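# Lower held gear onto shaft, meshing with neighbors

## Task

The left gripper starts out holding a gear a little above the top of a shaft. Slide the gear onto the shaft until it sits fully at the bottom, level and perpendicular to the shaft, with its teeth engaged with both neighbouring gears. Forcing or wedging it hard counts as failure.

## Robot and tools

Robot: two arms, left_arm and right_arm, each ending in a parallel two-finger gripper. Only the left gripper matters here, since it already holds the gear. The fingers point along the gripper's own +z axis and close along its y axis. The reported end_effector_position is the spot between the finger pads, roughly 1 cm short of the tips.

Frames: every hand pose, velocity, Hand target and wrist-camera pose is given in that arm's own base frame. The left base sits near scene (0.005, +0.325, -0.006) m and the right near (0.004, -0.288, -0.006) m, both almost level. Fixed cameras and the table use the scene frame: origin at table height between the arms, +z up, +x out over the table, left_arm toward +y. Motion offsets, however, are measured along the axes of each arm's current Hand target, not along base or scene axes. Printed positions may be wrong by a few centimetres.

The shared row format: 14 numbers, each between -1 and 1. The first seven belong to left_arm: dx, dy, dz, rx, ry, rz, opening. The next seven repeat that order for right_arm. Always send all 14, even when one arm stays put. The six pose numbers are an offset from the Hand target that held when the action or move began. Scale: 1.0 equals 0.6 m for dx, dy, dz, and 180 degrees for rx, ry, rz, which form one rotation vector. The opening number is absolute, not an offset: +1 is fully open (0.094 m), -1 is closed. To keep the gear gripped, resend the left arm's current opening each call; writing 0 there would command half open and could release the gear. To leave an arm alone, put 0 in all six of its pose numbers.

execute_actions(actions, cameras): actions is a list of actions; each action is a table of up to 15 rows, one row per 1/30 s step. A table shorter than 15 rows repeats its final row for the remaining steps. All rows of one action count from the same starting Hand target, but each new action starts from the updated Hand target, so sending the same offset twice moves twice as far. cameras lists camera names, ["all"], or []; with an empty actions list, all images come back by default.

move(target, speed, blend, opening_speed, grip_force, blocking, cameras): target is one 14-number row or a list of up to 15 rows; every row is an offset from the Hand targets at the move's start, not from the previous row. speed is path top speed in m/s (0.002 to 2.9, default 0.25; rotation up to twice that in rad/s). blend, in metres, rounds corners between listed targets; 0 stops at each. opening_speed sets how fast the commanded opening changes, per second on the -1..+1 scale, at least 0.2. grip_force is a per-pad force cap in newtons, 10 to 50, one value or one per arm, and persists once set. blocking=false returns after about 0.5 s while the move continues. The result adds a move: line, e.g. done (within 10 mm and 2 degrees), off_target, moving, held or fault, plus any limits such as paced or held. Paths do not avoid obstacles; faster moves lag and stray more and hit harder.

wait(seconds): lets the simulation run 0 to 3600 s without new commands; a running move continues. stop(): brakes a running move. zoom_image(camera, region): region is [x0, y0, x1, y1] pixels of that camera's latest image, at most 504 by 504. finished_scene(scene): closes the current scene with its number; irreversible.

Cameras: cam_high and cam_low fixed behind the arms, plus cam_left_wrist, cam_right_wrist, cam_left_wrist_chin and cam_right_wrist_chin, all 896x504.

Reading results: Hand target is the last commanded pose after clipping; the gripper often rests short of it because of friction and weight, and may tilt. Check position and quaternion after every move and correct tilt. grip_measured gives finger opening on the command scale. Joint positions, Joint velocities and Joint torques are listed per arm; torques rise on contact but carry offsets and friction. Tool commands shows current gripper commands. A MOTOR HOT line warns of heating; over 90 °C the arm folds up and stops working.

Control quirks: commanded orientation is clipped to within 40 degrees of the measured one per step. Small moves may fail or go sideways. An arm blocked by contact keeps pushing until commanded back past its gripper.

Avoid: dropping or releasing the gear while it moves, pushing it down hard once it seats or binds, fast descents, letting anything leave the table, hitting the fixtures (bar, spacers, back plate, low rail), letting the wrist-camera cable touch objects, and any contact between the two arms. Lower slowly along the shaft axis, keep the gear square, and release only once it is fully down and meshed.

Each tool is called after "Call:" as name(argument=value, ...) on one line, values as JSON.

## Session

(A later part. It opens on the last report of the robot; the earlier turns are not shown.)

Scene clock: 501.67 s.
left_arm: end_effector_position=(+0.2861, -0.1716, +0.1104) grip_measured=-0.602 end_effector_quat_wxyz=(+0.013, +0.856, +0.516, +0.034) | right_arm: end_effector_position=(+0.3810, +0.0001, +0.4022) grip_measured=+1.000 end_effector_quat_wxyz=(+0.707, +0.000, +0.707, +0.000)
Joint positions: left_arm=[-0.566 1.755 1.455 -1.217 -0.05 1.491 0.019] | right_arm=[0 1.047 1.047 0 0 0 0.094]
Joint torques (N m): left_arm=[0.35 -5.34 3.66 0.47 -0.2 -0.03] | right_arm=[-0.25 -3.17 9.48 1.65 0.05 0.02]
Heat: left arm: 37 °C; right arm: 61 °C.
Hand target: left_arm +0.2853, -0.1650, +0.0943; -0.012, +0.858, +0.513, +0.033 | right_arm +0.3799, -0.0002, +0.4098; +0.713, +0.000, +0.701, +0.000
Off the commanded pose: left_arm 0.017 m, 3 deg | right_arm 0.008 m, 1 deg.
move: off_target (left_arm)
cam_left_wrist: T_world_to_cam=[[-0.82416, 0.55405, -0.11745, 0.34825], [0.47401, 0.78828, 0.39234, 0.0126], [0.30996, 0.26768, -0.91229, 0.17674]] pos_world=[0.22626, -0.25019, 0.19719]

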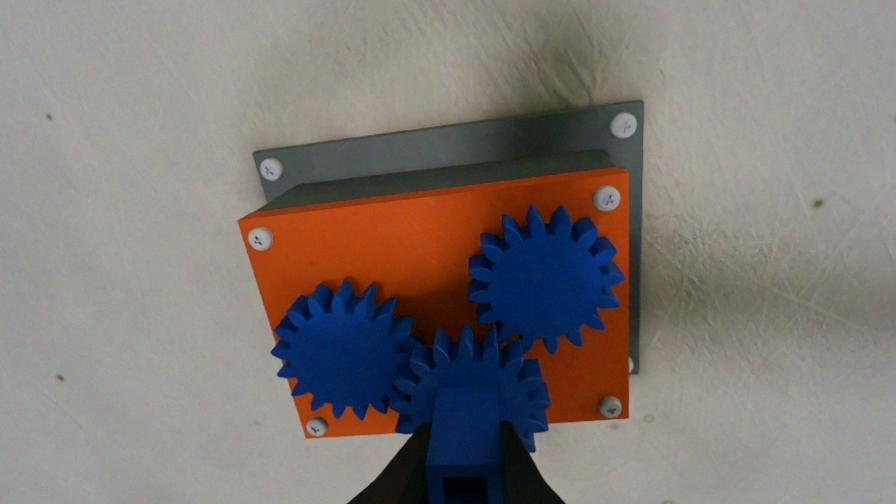

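Call:
move(target=[[0.008, 0.018, -0.02, 0, 0, 0.008, -1, 0,0,0,0,0,0,1],[0.0095, 0.0207, 0.0, 0, 0, 0.010, -1, 0,0,0,0,0,0,1],[0.0095, 0.0207, 0.003, 0, 0, -0.008, -1, 0,0,0,0,0,0,1],[0.013, 0.0237, 0.003, 0, 0, 0.022, -1, 0,0,0,0,0,0,1],[0.013, 0.016, 0.003, 0, 0, -0.008, -1, 0,0,0,0,0,0,1],[0.016, 0.020, 0.003, 0, 0, 0.022, -1, 0,0,0,0,0,0,1],[0.013, 0.020, 0.003, 0, 0, 0.010, -1, 0,0,0,0,0,0,1]], speed=0.05, blend=0.0005, cameras=["cam_left_wrist","cam_low"])

Call:
zoom_image(camera="cam_left_wrist", region=[380, 250, 580, 450])

Call:
zoom_image(camera="cam_low", region=[360, 230, 500, 340])

Scene clock: 590.90 s.
left_arm: end_effector_position=(+0.2878, -0.1710, +0.1108) grip_measured=-0.602 end_effector_quat_wxyz=(+0.005, +0.871, +0.490, +0.016) | right_arm: end_effector_position=(+0.3810, +0.0001, +0.4022) grip_measured=+1.000 end_effector_quat_wxyz=(+0.707, +0.000, +0.707, +0.000)
Joint positions: left_arm=[-0.548 1.787 1.497 -1.256 -0.023 1.569 0.019] | right_arm=[0 1.047 1.047 0 0 0 0.094]
Joint torques (N m): left_arm=[0.98 -4.81 4.05 0.72 -0.48 -0.25] | right_arm=[-0.29 -3.17 9.4 1.64 0.05 0.05]
Heat: left arm: 36 °C; right arm: 62 °C.
Hand target: left_arm +0.2996, -0.1636, +0.0932; -0.013, +0.866, +0.499, +0.032 | right_arm +0.3799, -0.0002, +0.4098; +0.713, +0.000, +0.701, +0.000
Off the commanded pose: left_arm 0.022 m, 3 deg | right_arm 0.008 m, 1 deg.
move: off_target (left_arm)
cam_left_wrist: T_world_to_cam=[[-0.79279, 0.60326, -0.08693, 0.34534], [0.53647, 0.75838, 0.37022, -0.00944], [0.28926, 0.24687, -0.92487, 0.18029]] pos_world=[0.22669, -0.24568, 0.20026]
Images, in order (width x height): cam_low 896x504, cam_left_wrist 896x504.

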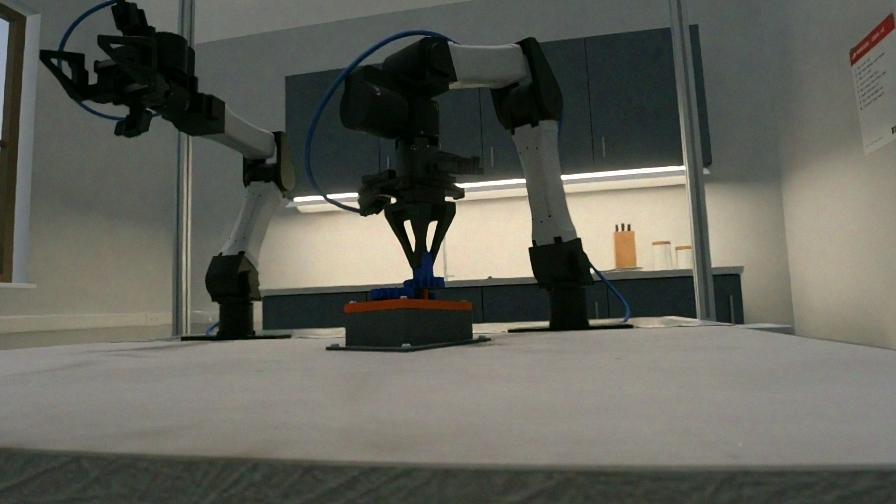

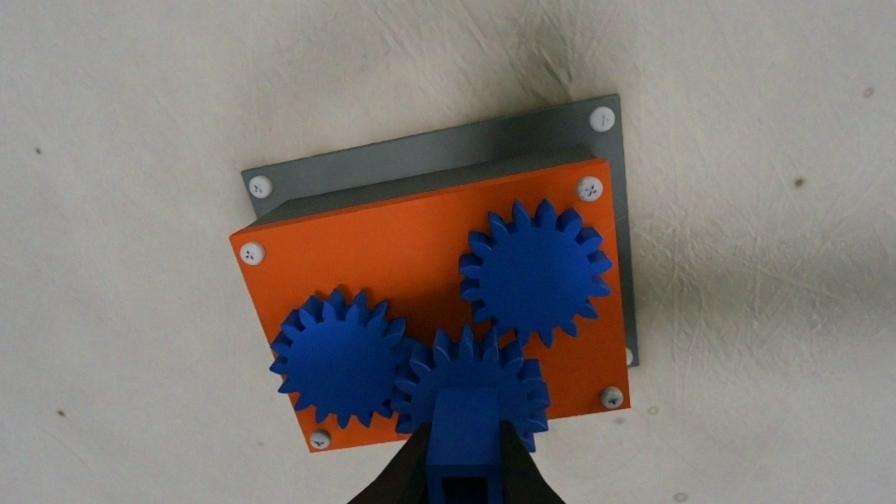

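Scaled by 2.520 from the camera's image (finer frame: 1280x720).

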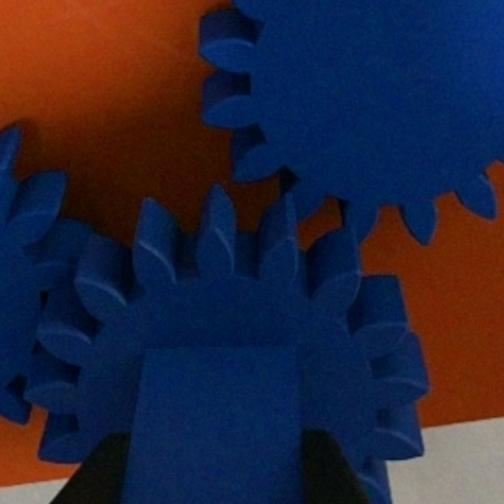

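Scaled by 3.600 from the camera's image (finer frame: 1280x720).

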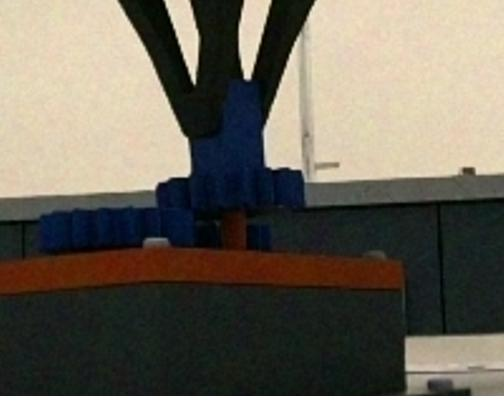

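Call:
move(target=[[0.012, 0, -0.02, 0, 0, -0.004, -1, 0,0,0,0,0,0,1],[0.012, 0, 0.0, 0, 0, -0.004, -1, 0,0,0,0,0,0,1],[0.014, 0, 0.003, 0, 0, -0.024, -1, 0,0,0,0,0,0,1],[0.018, 0, 0.003, 0, 0, 0.006, -1, 0,0,0,0,0,0,1],[0.022, 0, 0.003, 0, 0, -0.026, -1, 0,0,0,0,0,0,1],[0.022, -0.006, 0.003, 0, 0, 0.004, -1, 0,0,0,0,0,0,1],[0.024, 0.004, 0.003, 0, 0, -0.02, -1, 0,0,0,0,0,0,1]], speed=0.05, blend=0.0005, cameras=["cam_left_wrist","cam_low"])

Call:
zoom_image(camera="cam_left_wrist", region=[380, 250, 580, 450])

Call:
zoom_image(camera="cam_low", region=[360, 230, 500, 340])

Scene clock: 618.03 s.
left_arm: end_effector_position=(+0.2887, -0.1687, +0.1103) grip_measured=-0.602 end_effector_quat_wxyz=(+0.013, +0.860, +0.511, -0.004) | right_arm: end_effector_position=(+0.3810, +0.0001, +0.4022) grip_measured=+1.000 end_effector_quat_wxyz=(+0.707, +0.000, +0.707, +0.000)
Joint positions: left_arm=[-0.519 1.791 1.5 -1.26 0.019 1.551 0.019] | right_arm=[0 1.047 1.047 0 0 0 0.094]
Joint torques (N m): left_arm=[1.91 -4.59 4.53 0.75 -0.9 -0.28] | right_arm=[-0.32 -3.26 9.46 1.63 0.05 0.04]
Heat: left arm: 36 °C; right arm: 62 °C.
Hand target: left_arm +0.3090, -0.1523, +0.0924; -0.012, +0.850, +0.526, +0.033 | right_arm +0.3799, -0.0002, +0.4098; +0.713, +0.000, +0.701, +0.000
Off the commanded pose: left_arm 0.032 m, 5 deg | right_arm 0.008 m, 1 deg.
move: off_target (left_arm)
cam_left_wrist: T_world_to_cam=[[-0.82229, 0.5626, -0.0856, 0.34616], [0.5094, 0.79474, 0.32999, 0.00684], [0.25368, 0.22774, -0.9401, 0.18762]] pos_world=[0.23356, -0.24292, 0.20376]
Images, in order (width x height): cam_low 896x504, cam_left_wrist 896x504.

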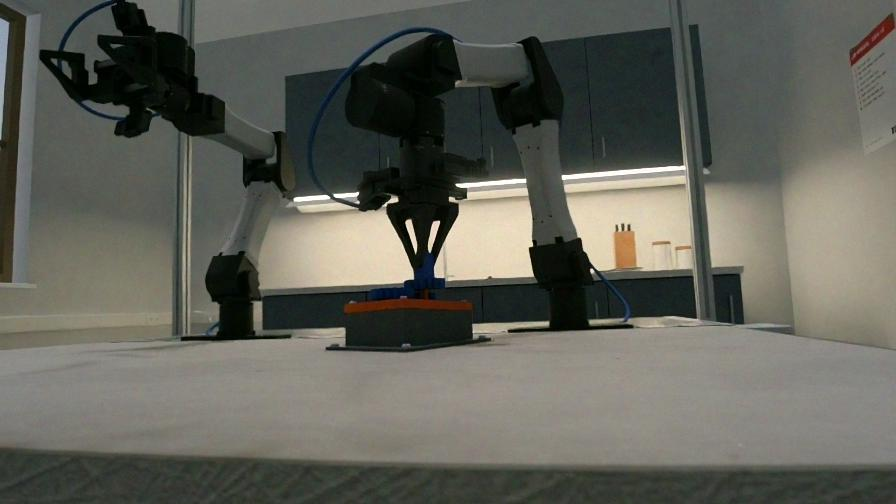

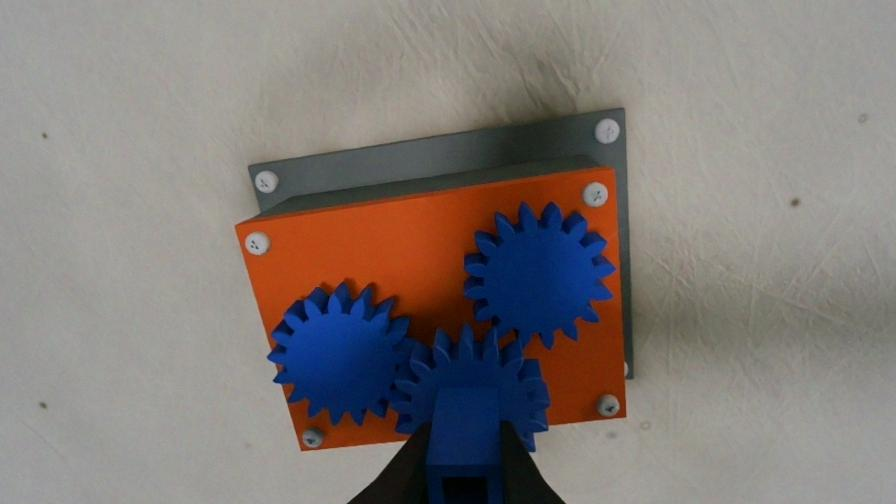

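Scaled by 2.520 from the camera's image (finer frame: 1280x720).

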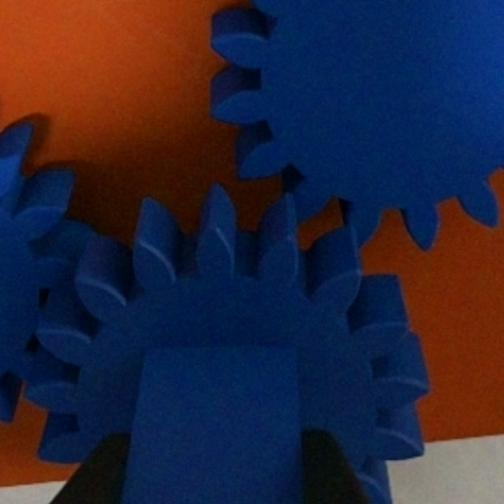

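Scaled by 3.600 from the camera's image (finer frame: 1280x720).

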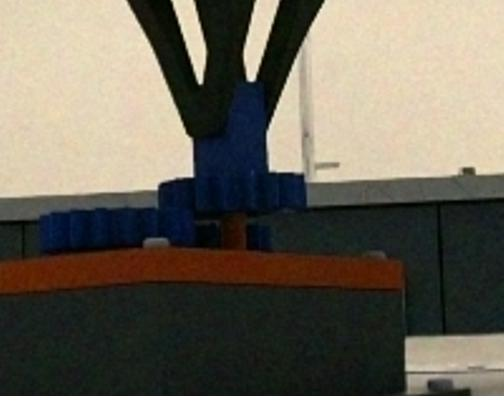

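Call:
move(target=[[-0.014, -0.006, 0.0, -0.0084, 0.0045, 0.012, -1, 0,0,0,0,0,0,1],[-0.014, -0.006, 0.003, -0.0084, 0.0045, -0.004, -1, 0,0,0,0,0,0,1],[-0.016, -0.010, 0.003, -0.0084, 0.0045, 0.026, -1, 0,0,0,0,0,0,1],[-0.018, -0.004, 0.003, -0.0084, 0.0045, 0.0, -1, 0,0,0,0,0,0,1],[-0.012, -0.004, 0.003, -0.0084, 0.0045, 0.026, -1, 0,0,0,0,0,0,1],[-0.014, -0.006, 0.003, -0.0084, 0.0045, 0.01, -1, 0,0,0,0,0,0,1]], speed=0.05, blend=0.0005, cameras=["cam_left_wrist","cam_low"])

Call:
zoom_image(camera="cam_left_wrist", region=[380, 250, 580, 450])

Call:
zoom_image(camera="cam_low", region=[360, 230, 500, 340])

Scene clock: 641.27 s.
left_arm: end_effector_position=(+0.2877, -0.1696, +0.1098) grip_measured=-0.602 end_effector_quat_wxyz=(+0.017, +0.864, +0.502, +0.014) | right_arm: end_effector_position=(+0.3810, +0.0001, +0.4022) grip_measured=+1.000 end_effector_quat_wxyz=(+0.707, +0.000, +0.707, +0.000)
Joint positions: left_arm=[-0.537 1.766 1.467 -1.228 -0.009 1.551 0.019] | right_arm=[0 1.047 1.047 0 0 0 0.094]
Joint torques (N m): left_arm=[0.83 -5.01 3.02 0.87 -0.79 -0.27] | right_arm=[-0.34 -3.21 9.46 1.66 0.06 0.05]
Heat: left arm: 36 °C; right arm: 62 °C.
Hand target: left_arm +0.3021, -0.1580, +0.0899; -0.005, +0.858, +0.512, +0.046 | right_arm +0.3799, -0.0002, +0.4098; +0.713, +0.000, +0.701, +0.000
Off the commanded pose: left_arm 0.027 m, 5 deg | right_arm 0.008 m, 1 deg.
move: off_target (left_arm)
cam_left_wrist: T_world_to_cam=[[-0.8085, 0.57851, -0.10794, 0.34702], [0.51162, 0.7816, 0.35684, 0.0025], [0.2908, 0.23329, -0.92791, 0.17658]] pos_world=[0.22794, -0.2439, 0.20041]
Images, in order (width x height): cam_low 896x504, cam_left_wrist 896x504.

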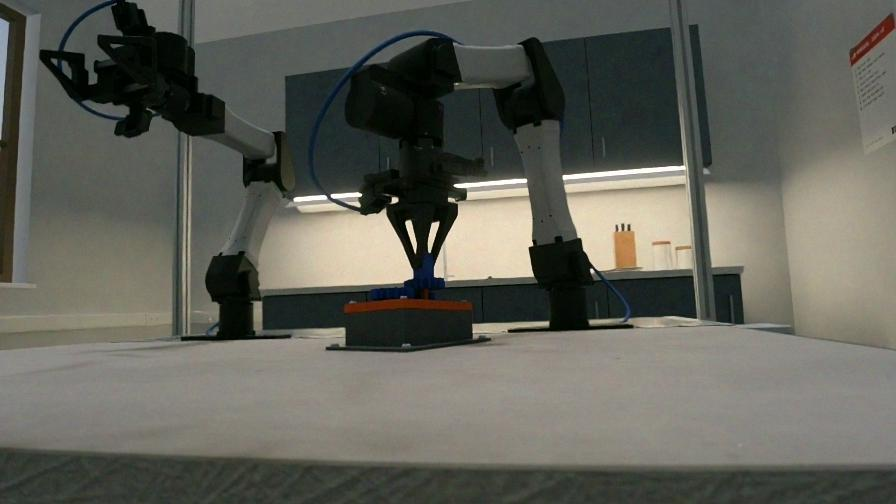

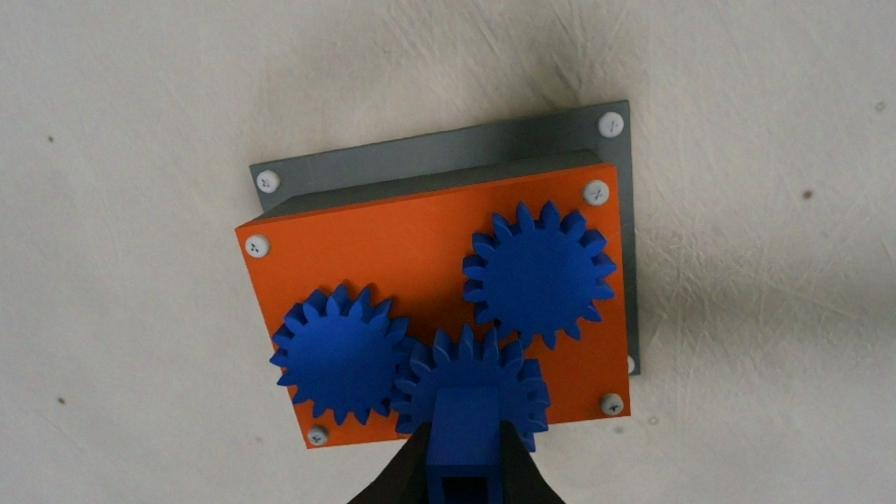

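Scaled by 2.520 from the camera's image (finer frame: 1280x720).

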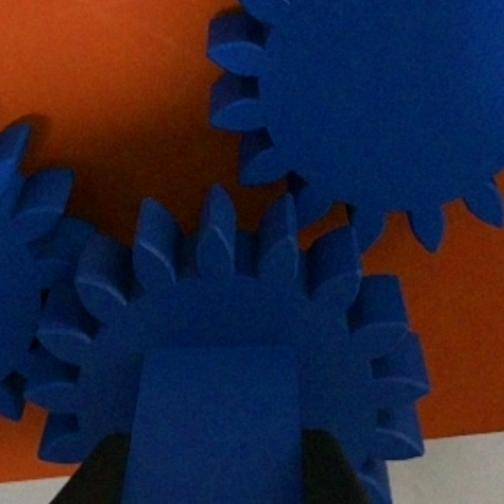

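Scaled by 3.600 from the camera's image (finer frame: 1280x720).

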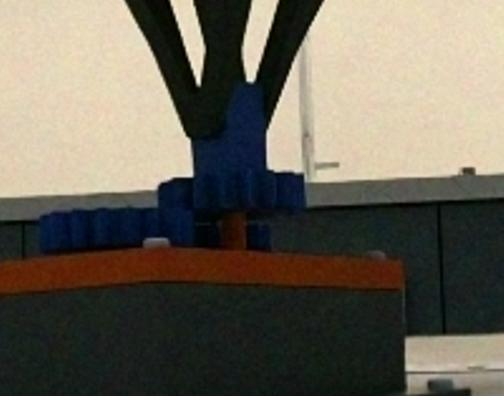

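Call:
move(target=[[0.008, 0.0, -0.012, 0, 0.016, -0.015, -1, 0,0,0,0,0,0,1],[0.008, 0.0, 0.002, 0, 0.016, -0.012, -1, 0,0,0,0,0,0,1],[0.012, 0.0, 0.003, 0, 0.018, -0.04, -1, 0,0,0,0,0,0,1],[0.014, 0.004, 0.003, 0, 0.02, -0.012, -1, 0,0,0,0,0,0,1],[0.010, 0.006, 0.003, 0, 0.018, -0.04, -1, 0,0,0,0,0,0,1],[0.008, -0.004, 0.003, 0, 0.018, -0.012, -1, 0,0,0,0,0,0,1],[0.008, -0.002, 0.003, 0, 0.018, -0.03, -1, 0,0,0,0,0,0,1]], speed=0.05, blend=0.0005, cameras=["cam_left_wrist","cam_low"])

Call:
zoom_image(camera="cam_left_wrist", region=[380, 250, 580, 450])

Call:
zoom_image(camera="cam_low", region=[360, 230, 500, 340])

Scene clock: 695.37 s.
left_arm: end_effector_position=(+0.2874, -0.1700, +0.1100) grip_measured=-0.602 end_effector_quat_wxyz=(+0.012, +0.839, +0.543, +0.026) | right_arm: end_effector_position=(+0.3810, +0.0001, +0.4022) grip_measured=+1.000 end_effector_quat_wxyz=(+0.707, +0.000, +0.707, +0.000)
Joint positions: left_arm=[-0.553 1.766 1.467 -1.228 -0.036 1.441 0.019] | right_arm=[0 1.047 1.047 0 0 0 0.094]
Joint torques (N m): left_arm=[0.88 -4.9 2.48 0.88 -1.12 -0.27] | right_arm=[-0.29 -3.18 9.47 1.66 0.06 0.06]
Heat: left arm: 35 °C; right arm: 63 °C.
Hand target: left_arm +0.3034, -0.1532, +0.0885; -0.017, +0.831, +0.552, +0.070 | right_arm +0.3799, -0.0002, +0.4098; +0.713, +0.000, +0.701, +0.000
Off the commanded pose: left_arm 0.032 m, 6 deg | right_arm 0.008 m, 1 deg.
move: off_target (left_arm)
cam_left_wrist: T_world_to_cam=[[-0.85886, 0.50032, -0.10974, 0.3484], [0.42954, 0.82022, 0.37781, 0.03065], [0.27904, 0.27734, -0.91936, 0.18693]] pos_world=[0.2339, -0.2513, 0.19851]
Images, in order (width x height): cam_low 896x504, cam_left_wrist 896x504.

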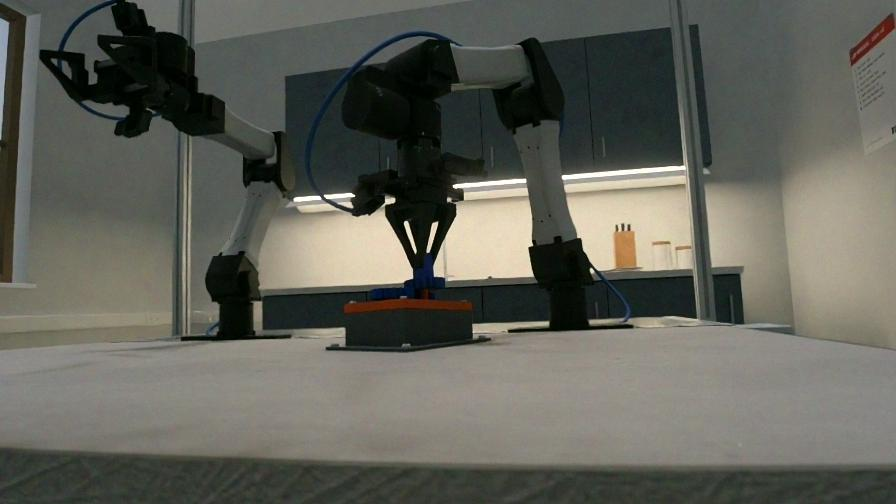

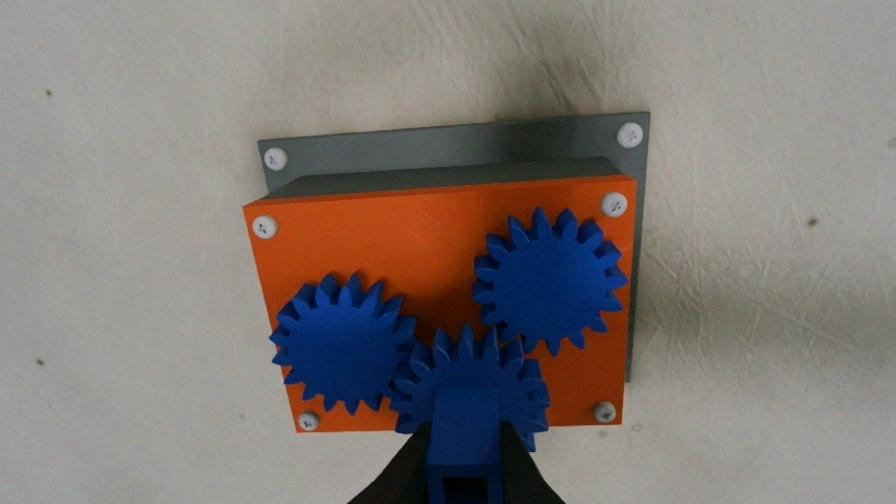

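Scaled by 2.520 from the camera's image (finer frame: 1280x720).

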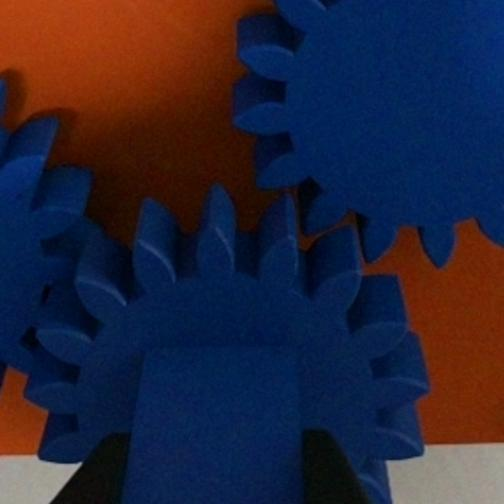

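Scaled by 3.600 from the camera's image (finer frame: 1280x720).

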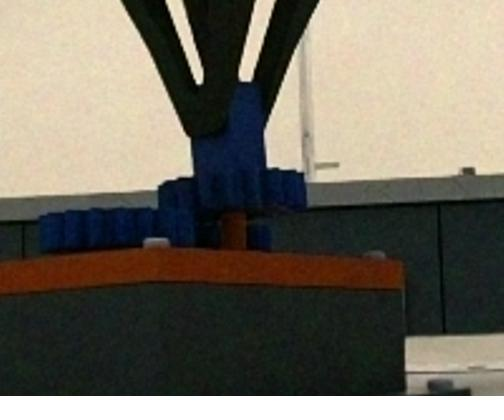

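Call:
move(target=[[-0.014,-0.006,-0.02,0,0,0,-1,0,0,0,0,0,0,1],[-0.010,-0.004,0.006,0,0,0.01,-1,0,0,0,0,0,0,1],[-0.010,-0.004,0.008,0,0,0.025,-1,0,0,0,0,0,0,1],[-0.008,-0.004,0.008,0,0,0.012,-1,0,0,0,0,0,0,1]], speed=0.05, blend=0.0005, cameras=["cam_low","cam_left_wrist"])

Scene clock: 729.53 s.
left_arm: end_effector_position=(+0.2864, -0.1711, +0.1095) grip_measured=-0.602 end_effector_quat_wxyz=(+0.011, +0.850, +0.525, +0.043) | right_arm: end_effector_position=(+0.3810, +0.0001, +0.4022) grip_measured=+1.000 end_effector_quat_wxyz=(+0.707, +0.000, +0.707, +0.000)
Joint positions: left_arm=[-0.574 1.752 1.446 -1.208 -0.068 1.464 0.019] | right_arm=[0 1.047 1.047 0 0 0 0.094]
Joint torques (N m): left_arm=[1.42 -3.96 1.91 0.93 -0.8 -0.25] | right_arm=[-0.36 -3.17 9.44 1.65 0.06 0.04]
Heat: left arm: 35 °C; right arm: 63 °C.
Hand target: left_arm +0.2999, -0.1561, +0.0830; -0.019, +0.841, +0.536, +0.070 | right_arm +0.3799, -0.0002, +0.4098; +0.713, +0.000, +0.701, +0.000
Off the commanded pose: left_arm 0.033 m, 5 deg | right_arm 0.008 m, 1 deg.
move: off_target (left_arm)
cam_left_wrist: T_world_to_cam=[[-0.83369, 0.53853, -0.12228, 0.34874], [0.45269, 0.79326, 0.4072, 0.01781], [0.31629, 0.28413, -0.90512, 0.17599]] pos_world=[0.22702, -0.25194, 0.19468]

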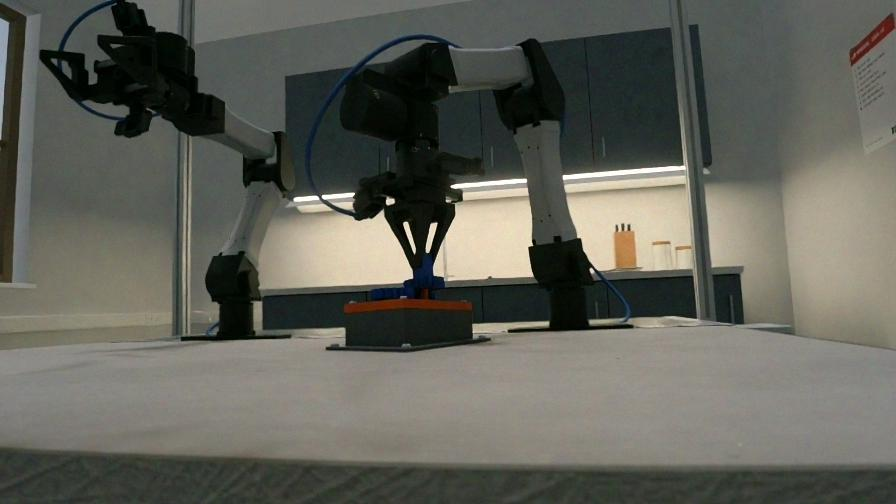

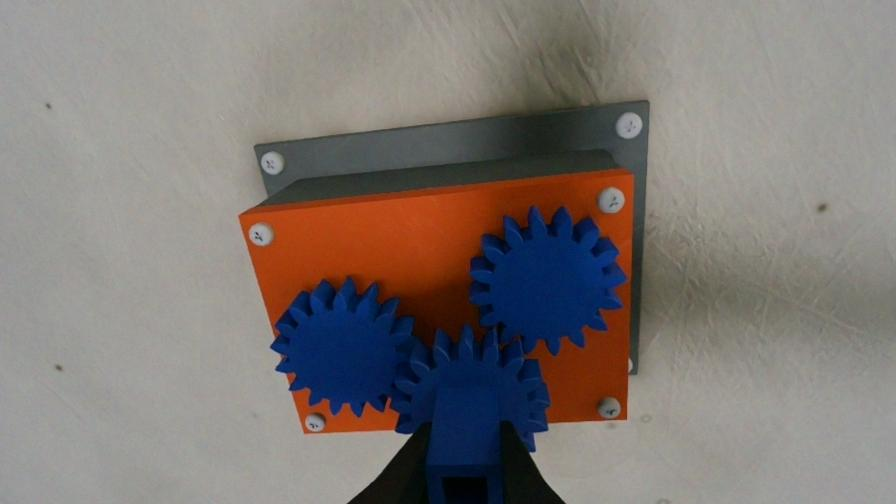

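Call:
move(target=[[0.006,0.004,0.002,0,0.01,0.008,-1,0,0,0,0,0,0,1],[0.012,0.006,0.004,0,0.01,-0.006,-1,0,0,0,0,0,0,1],[0.012,0.006,0.006,0,0.01,0.012,-1,0,0,0,0,0,0,1],[0.008,0.006,0.006,0,0.01,0.024,-1,0,0,0,0,0,0,1],[0.008,0.003,0.006,0,0.01,0.004,-1,0,0,0,0,0,0,1]], speed=0.05, blend=0.0005, cameras=["cam_left_wrist"])

Call:
zoom_image(camera="cam_left_wrist", region=[260, 200, 640, 460])

Scene clock: 741.03 s.
left_arm: end_effector_position=(+0.2866, -0.1709, +0.1097) grip_measured=-0.602 end_effector_quat_wxyz=(+0.011, +0.853, +0.519, +0.044) | right_arm: end_effector_position=(+0.3810, +0.0001, +0.4022) grip_measured=+1.000 end_effector_quat_wxyz=(+0.707, +0.000, +0.707, +0.000)
Joint positions: left_arm=[-0.574 1.752 1.446 -1.208 -0.07 1.476 0.019] | right_arm=[0 1.047 1.047 0 0 0 0.094]
Joint torques (N m): left_arm=[1.5 -3.28 1.8 0.97 -1.11 -0.24] | right_arm=[-0.28 -3.17 9.43 1.64 0.06 0.03]
Heat: left arm: 35 °C; right arm: 63 °C.
Hand target: left_arm +0.3038, -0.1522, +0.0803; -0.027, +0.843, +0.530, +0.083 | right_arm +0.3799, -0.0002, +0.4098; +0.713, +0.000, +0.701, +0.000
Off the commanded pose: left_arm 0.039 m, 6 deg | right_arm 0.008 m, 1 deg.
move: off_target (left_arm)
cam_left_wrist: T_world_to_cam=[[-0.82676, 0.54913, -0.12217, 0.34863], [0.46196, 0.78665, 0.40959, 0.01338], [0.32102, 0.28219, -0.90405, 0.17419]] pos_world=[0.22613, -0.25112, 0.19458]

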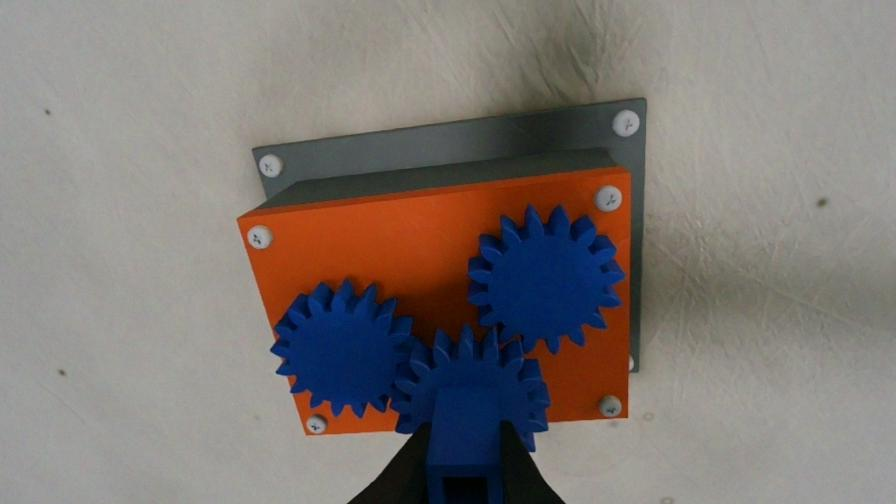

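Scaled by 1.326 from the camera's image (finer frame: 1280x720).

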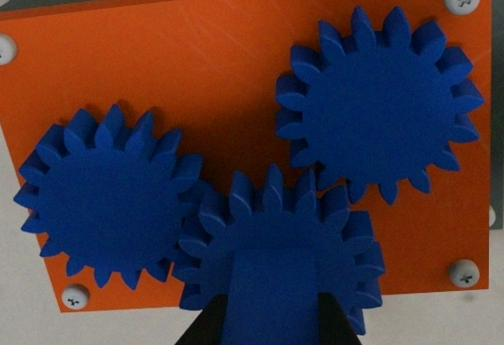

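Call:
zoom_image(camera="cam_left_wrist", region=[370, 300, 560, 430])

Call:
execute_actions(actions=[], cameras=["cam_low"])

Call:
zoom_image(camera="cam_low", region=[360, 230, 500, 340])

Scaled by 2.653 from the camera's image (finer frame: 1280x720).

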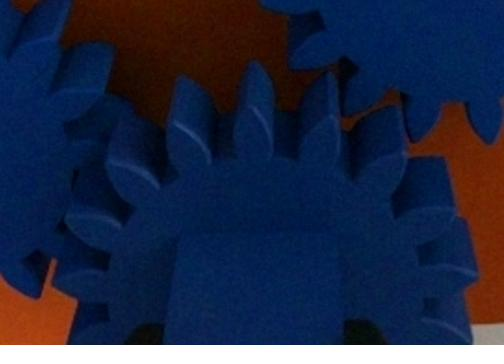

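Scene clock: 748.07 s.
left_arm: end_effector_position=(+0.2866, -0.1709, +0.1097) grip_measured=-0.602 end_effector_quat_wxyz=(+0.011, +0.853, +0.520, +0.044) | right_arm: end_effector_position=(+0.3810, +0.0001, +0.4022) grip_measured=+1.000 end_effector_quat_wxyz=(+0.707, +0.000, +0.707, +0.000)
Joint positions: left_arm=[-0.574 1.752 1.446 -1.208 -0.07 1.475 0.019] | right_arm=[0 1.047 1.047 0 0 0 0.094]
Joint velocities: within noise
Joint torques (N m): left_arm=[1.4 -3.29 1.81 0.97 -1.13 -0.25] | right_arm=[-0.34 -3.15 9.42 1.65 0.07 0.03]
Heat: left arm: 35 °C; right arm: 63 °C.
Hand target: left_arm +0.3038, -0.1522, +0.0803; -0.027, +0.843, +0.531, +0.083 | right_arm +0.3799, -0.0002, +0.4098; +0.713, +0.000, +0.701, +0.000
Tool commands: left_gripper/opening=-1.0 right_gripper/opening=+1.0
Off the commanded pose: left_arm 0.039 m, 6 deg | right_arm 0.008 m, 1 deg.
Images, in order (width x height): cam_low 896x504.

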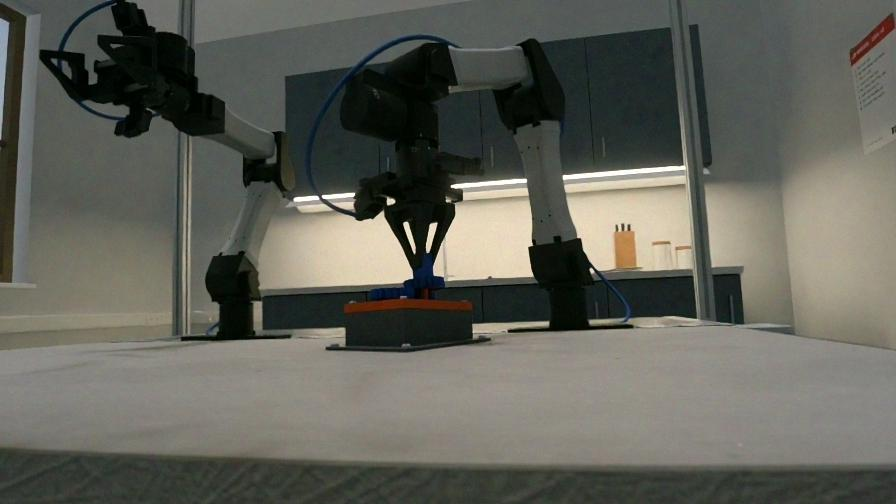

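Scaled by 3.600 from the camera's image (finer frame: 1280x720).

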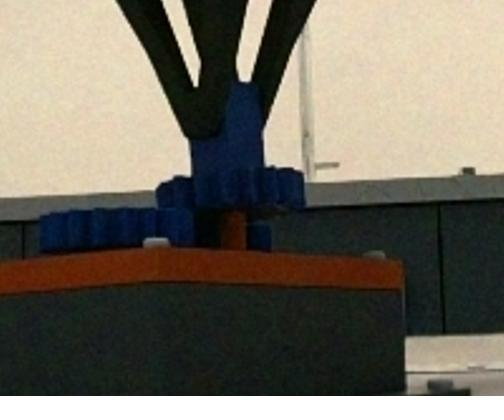

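Call:
move(target=[[0,0,-0.055,0.007,-0.0075,0,-1,0,0,0,0,0,0,1],[0.012,0.0,-0.05,0.007,-0.0075,0,-1,0,0,0,0,0,0,1],[0.006,0,-0.01,0.007,-0.0075,0.006,-1,0,0,0,0,0,0,1],[0.006,0,-0.004,0.007,-0.0075,-0.008,-1,0,0,0,0,0,0,1],[0.006,0,0.0,0.007,-0.0075,0.012,-1,0,0,0,0,0,0,1]], speed=0.05, blend=0.0005, cameras=["cam_low"])

Call:
zoom_image(camera="cam_low", region=[360, 230, 500, 340])

Scene clock: 771.83 s.
left_arm: end_effector_position=(+0.2875, -0.1703, +0.1098) grip_measured=-0.602 end_effector_quat_wxyz=(+0.005, +0.860, +0.510, +0.030) | right_arm: end_effector_position=(+0.3810, +0.0001, +0.4022) grip_measured=+1.000 end_effector_quat_wxyz=(+0.707, +0.000, +0.707, +0.000)
Joint positions: left_arm=[-0.561 1.774 1.475 -1.236 -0.05 1.511 0.019] | right_arm=[0 1.047 1.047 0 0 0 0.094]
Joint torques (N m): left_arm=[2.25 -3.81 1.73 0.93 -1.05 -0.04] | right_arm=[-0.32 -3.21 9.48 1.65 0.05 0.05]
Heat: left arm: 34 °C; right arm: 64 °C.
Hand target: left_arm +0.3054, -0.1490, +0.0809; -0.032, +0.854, +0.516, +0.067 | right_arm +0.3799, -0.0002, +0.4098; +0.713, +0.000, +0.701, +0.000
Off the commanded pose: left_arm 0.040 m, 6 deg | right_arm 0.008 m, 1 deg.
move: off_target (left_arm)

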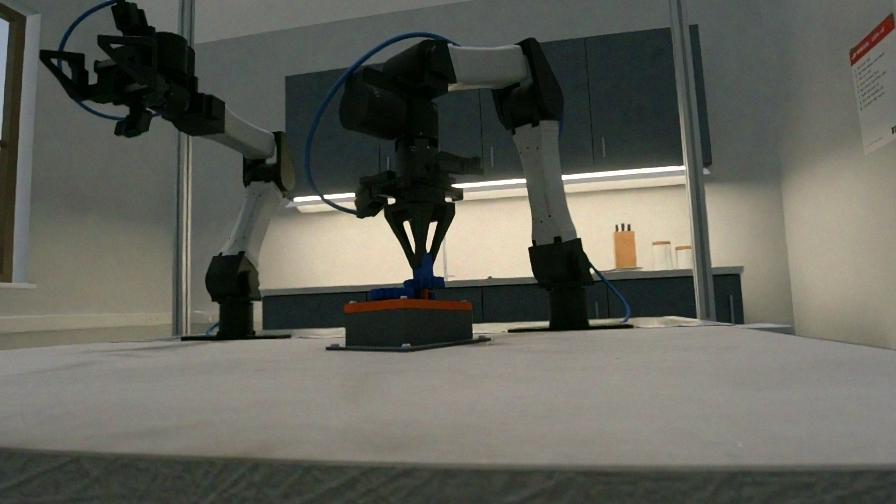

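Scaled by 3.600 from the camera's image (finer frame: 1280x720).

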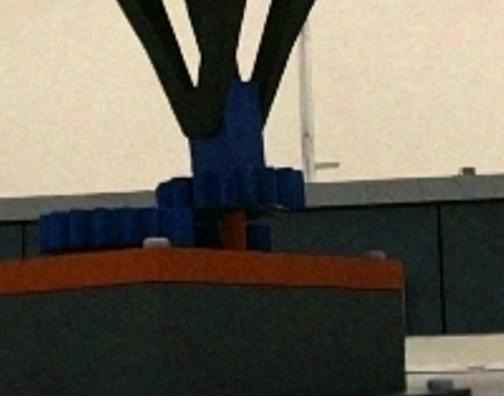

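Call:
move(target=[[0,0,-0.015,0,0,-0.015,-1,0,0,0,0,0,0,1],[0,0,0.004,0,0,-0.022,-1,0,0,0,0,0,0,1],[0.006,0,0.004,0,0,-0.03,-1,0,0,0,0,0,0,1],[0.006,0.004,0.004,0,0,-0.02,-1,0,0,0,0,0,0,1],[0,0.004,0.004,0,0,-0.028,-1,0,0,0,0,0,0,1]], speed=0.05, blend=0.0005, cameras=["cam_left_wrist"])

Call:
zoom_image(camera="cam_left_wrist", region=[370, 300, 560, 430])

Scene clock: 785.17 s.
left_arm: end_effector_position=(+0.2875, -0.1696, +0.1095) grip_measured=-0.602 end_effector_quat_wxyz=(+0.011, +0.841, +0.540, +0.026) | right_arm: end_effector_position=(+0.3810, +0.0001, +0.4022) grip_measured=+1.000 end_effector_quat_wxyz=(+0.707, +0.000, +0.707, +0.000)
Joint positions: left_arm=[-0.552 1.767 1.466 -1.227 -0.038 1.449 0.019] | right_arm=[0 1.047 1.047 0 0 0 0.094]
Joint torques (N m): left_arm=[1.73 -2.7 2.4 0.95 -1.16 -0.25] | right_arm=[-0.29 -3.11 9.42 1.64 0.05 0.06]
Heat: left arm: 34 °C; right arm: 64 °C.
Hand target: left_arm +0.3077, -0.1498, +0.0785; -0.029, +0.830, +0.553, +0.068 | right_arm +0.3799, -0.0002, +0.4098; +0.713, +0.000, +0.701, +0.000
Off the commanded pose: left_arm 0.042 m, 7 deg | right_arm 0.008 m, 1 deg.
move: off_target (left_arm)
cam_left_wrist: T_world_to_cam=[[-0.85485, 0.50743, -0.10833, 0.34816], [0.43618, 0.81586, 0.37964, 0.02762], [0.28102, 0.27728, -0.91877, 0.18566]] pos_world=[0.23341, -0.25068, 0.19781]

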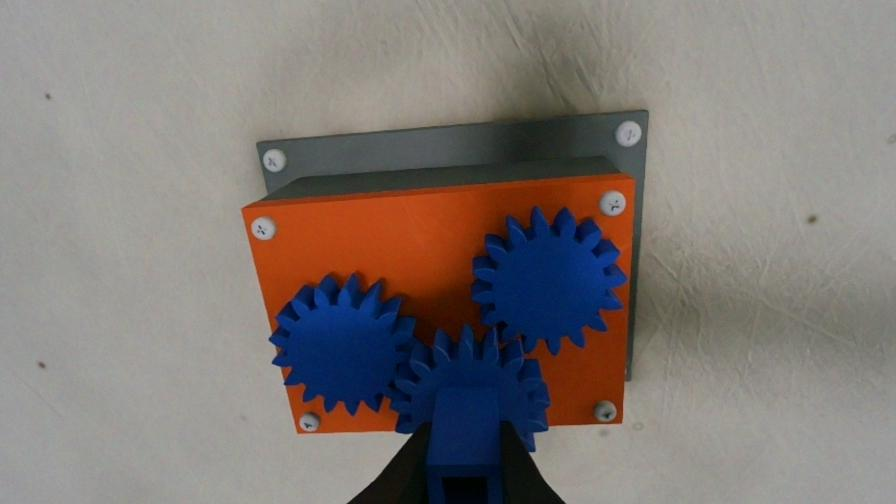

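Scaled by 2.653 from the camera's image (finer frame: 1280x720).

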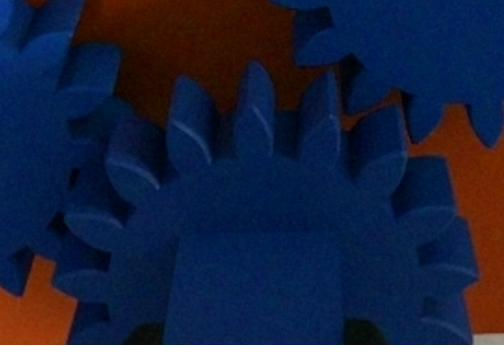

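Call:
move(target=[[0,0,-0.015,0.0,0,-0.01,-1,0,0,0,0,0,0,1],[0,0,0.004,0,0,-0.02,-1,0,0,0,0,0,0,1],[-0.004,0,0.004,0,0,-0.03,-1,0,0,0,0,0,0,1],[0.006,0.002,0.004,0,0,-0.038,-1,0,0,0,0,0,0,1],[0,0.002,0.004,0,0,-0.046,-1,0,0,0,0,0,0,1]], speed=0.05, blend=0.0005, cameras=["cam_left_wrist"])

Call:
zoom_image(camera="cam_left_wrist", region=[370, 300, 560, 430])

Scene clock: 800.70 s.
left_arm: end_effector_position=(+0.2878, -0.1697, +0.1096) grip_measured=-0.602 end_effector_quat_wxyz=(+0.013, +0.802, +0.596, +0.026) | right_arm: end_effector_position=(+0.3810, +0.0001, +0.4022) grip_measured=+1.000 end_effector_quat_wxyz=(+0.707, +0.000, +0.707, +0.000)
Joint positions: left_arm=[-0.552 1.767 1.466 -1.226 -0.038 1.311 0.019] | right_arm=[0 1.047 1.047 0 0 0 0.094]
Joint torques (N m): left_arm=[1.77 -2.3 2.22 1.02 -1.17 -0.32] | right_arm=[-0.2 -3.22 9.5 1.65 0.06 0.03]
Heat: left arm: 34 °C; right arm: 64 °C.
Hand target: left_arm +0.3090, -0.1500, +0.0762; -0.024, +0.788, +0.611, +0.070 | right_arm +0.3799, -0.0002, +0.4098; +0.713, +0.000, +0.701, +0.000
Off the commanded pose: left_arm 0.044 m, 7 deg | right_arm 0.008 m, 1 deg.
move: off_target (left_arm)
cam_left_wrist: T_world_to_cam=[[-0.91605, 0.38449, -0.11408, 0.34575], [0.31911, 0.87108, 0.37335, 0.07136], [0.24292, 0.30561, -0.92065, 0.20171]] pos_world=[0.24496, -0.25675, 0.1985]

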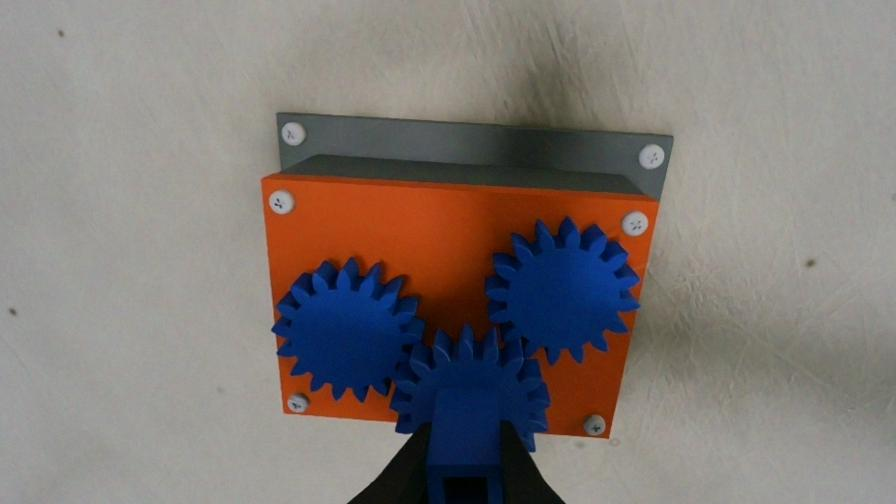

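Scaled by 2.653 from the camera's image (finer frame: 1280x720).

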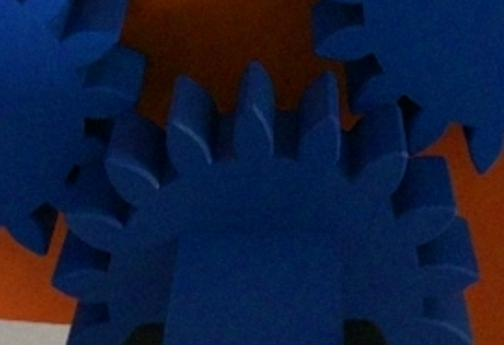

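Call:
move(target=[[0,0,-0.04,0,0,0,-1,0,0,0,0,0,0,1],[0.006,0.004,-0.01,0,0,-0.006,-1,0,0,0,0,0,0,1],[0.006,0.004,-0.002,0,0,0.008,-1,0,0,0,0,0,0,1],[0.006,-0.006,0.0,0,0,-0.008,-1,0,0,0,0,0,0,1],[-0.008,0.004,0.002,0,0,0.004,-1,0,0,0,0,0,0,1]], speed=0.05, blend=0.0005, cameras=["cam_left_wrist"])

Call:
zoom_image(camera="cam_left_wrist", region=[370, 300, 560, 430])

Scene clock: 813.37 s.
left_arm: end_effector_position=(+0.2881, -0.1701, +0.1093) grip_measured=-0.602 end_effector_quat_wxyz=(+0.014, +0.799, +0.601, +0.025) | right_arm: end_effector_position=(+0.3810, +0.0001, +0.4022) grip_measured=+1.000 end_effector_quat_wxyz=(+0.707, +0.000, +0.707, +0.000)
Joint positions: left_arm=[-0.552 1.769 1.468 -1.226 -0.036 1.301 0.019] | right_arm=[0 1.047 1.047 0 0 0 0.094]
Joint torques (N m): left_arm=[1.03 -1.28 3 1.04 -1.18 -0.19] | right_arm=[-0.31 -3.23 9.47 1.66 0.06 0.04]
Heat: left arm: 33 °C; right arm: 64 °C.
Hand target: left_arm +0.3103, -0.1551, +0.0744; -0.024, +0.792, +0.606, +0.070 | right_arm +0.3799, -0.0002, +0.4098; +0.713, +0.000, +0.701, +0.000
Off the commanded pose: left_arm 0.044 m, 7 deg | right_arm 0.008 m, 1 deg.
move: off_target (left_arm)
cam_left_wrist: T_world_to_cam=[[-0.92019, 0.37457, -0.11379, 0.34569], [0.31023, 0.87502, 0.37162, 0.07517], [0.23876, 0.30667, -0.92138, 0.20285]] pos_world=[0.24635, -0.25746, 0.1983]

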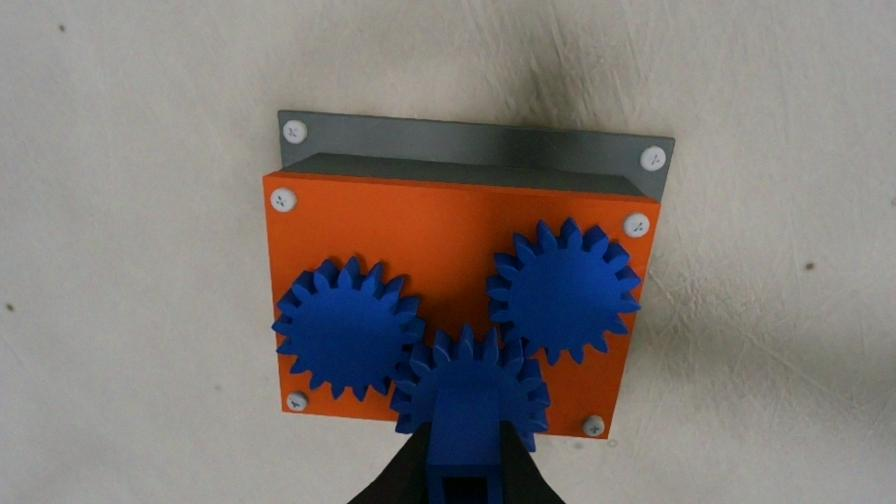

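Scaled by 2.653 from the camera's image (finer frame: 1280x720).

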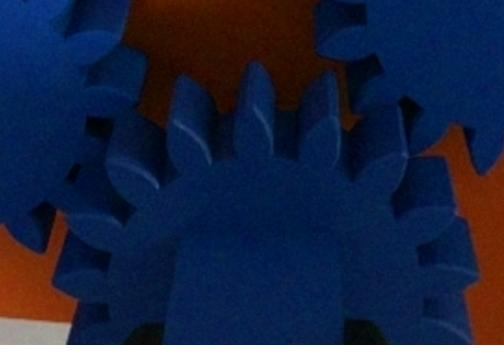

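Call:
move(target=[[0.008,0,0.002,0,0,-0.01,-1,0,0,0,0,0,0,1],[0.008,0.002,0.004,0,0,-0.02,-1,0,0,0,0,0,0,1],[0.004,-0.004,0.004,0,0,-0.028,-1,0,0,0,0,0,0,1],[0.01,0,0.006,0,0,-0.012,-1,0,0,0,0,0,0,1],[0.004,0.002,0.006,0,0,0.004,-1,0,0,0,0,0,0,1],[0.01,-0.004,0.006,0,0,0.02,-1,0,0,0,0,0,0,1],[0.006,-0.004,0.006,0,0,0.005,-1,0,0,0,0,0,0,1]], speed=0.05, blend=0.0005, cameras=["cam_left_wrist"])

Call:
zoom_image(camera="cam_left_wrist", region=[370, 300, 560, 430])

Scene clock: 831.30 s.
left_arm: end_effector_position=(+0.2880, -0.1699, +0.1091) grip_measured=-0.602 end_effector_quat_wxyz=(+0.013, +0.808, +0.588, +0.025) | right_arm: end_effector_position=(+0.3810, +0.0001, +0.4022) grip_measured=+1.000 end_effector_quat_wxyz=(+0.707, +0.000, +0.707, +0.000)
Joint positions: left_arm=[-0.552 1.769 1.468 -1.227 -0.036 1.332 0.019] | right_arm=[0 1.047 1.047 0 0 0 0.094]
Joint torques (N m): left_arm=[1.69 -2.21 0.95 1.15 -1.18 -0.25] | right_arm=[-0.38 -3.17 9.47 1.66 0.05 0.05]
Heat: left arm: 33 °C; right arm: 64 °C.
Hand target: left_arm +0.3091, -0.1505, +0.0713; -0.025, +0.797, +0.600, +0.069 | right_arm +0.3799, -0.0002, +0.4098; +0.713, +0.000, +0.701, +0.000
Off the commanded pose: left_arm 0.048 m, 7 deg | right_arm 0.008 m, 1 deg.
move: off_target (left_arm)
cam_left_wrist: T_world_to_cam=[[-0.90815, 0.40343, -0.11183, 0.34671], [0.33778, 0.86393, 0.37354, 0.0651], [0.24731, 0.30146, -0.92085, 0.19933]] pos_world=[0.24358, -0.2562, 0.198]

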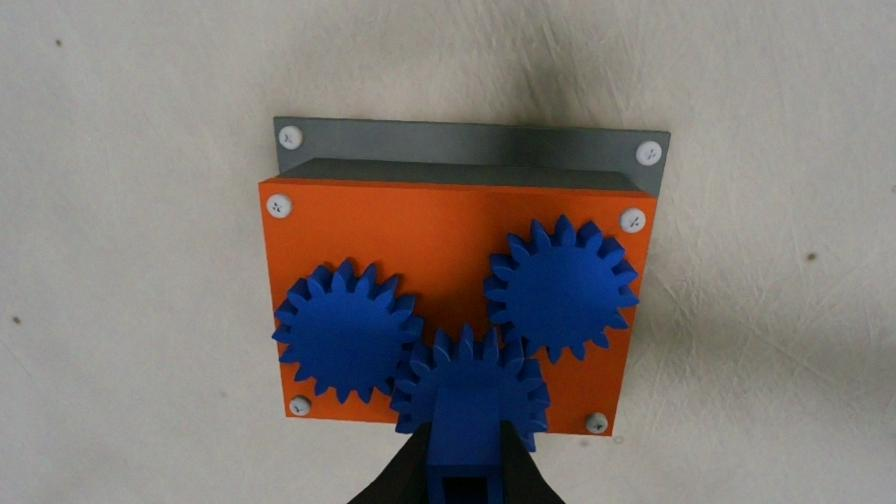

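Scaled by 2.653 from the camera's image (finer frame: 1280x720).

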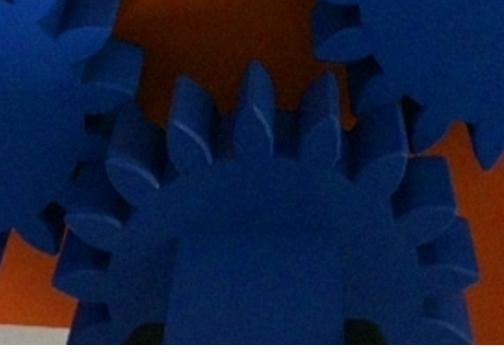

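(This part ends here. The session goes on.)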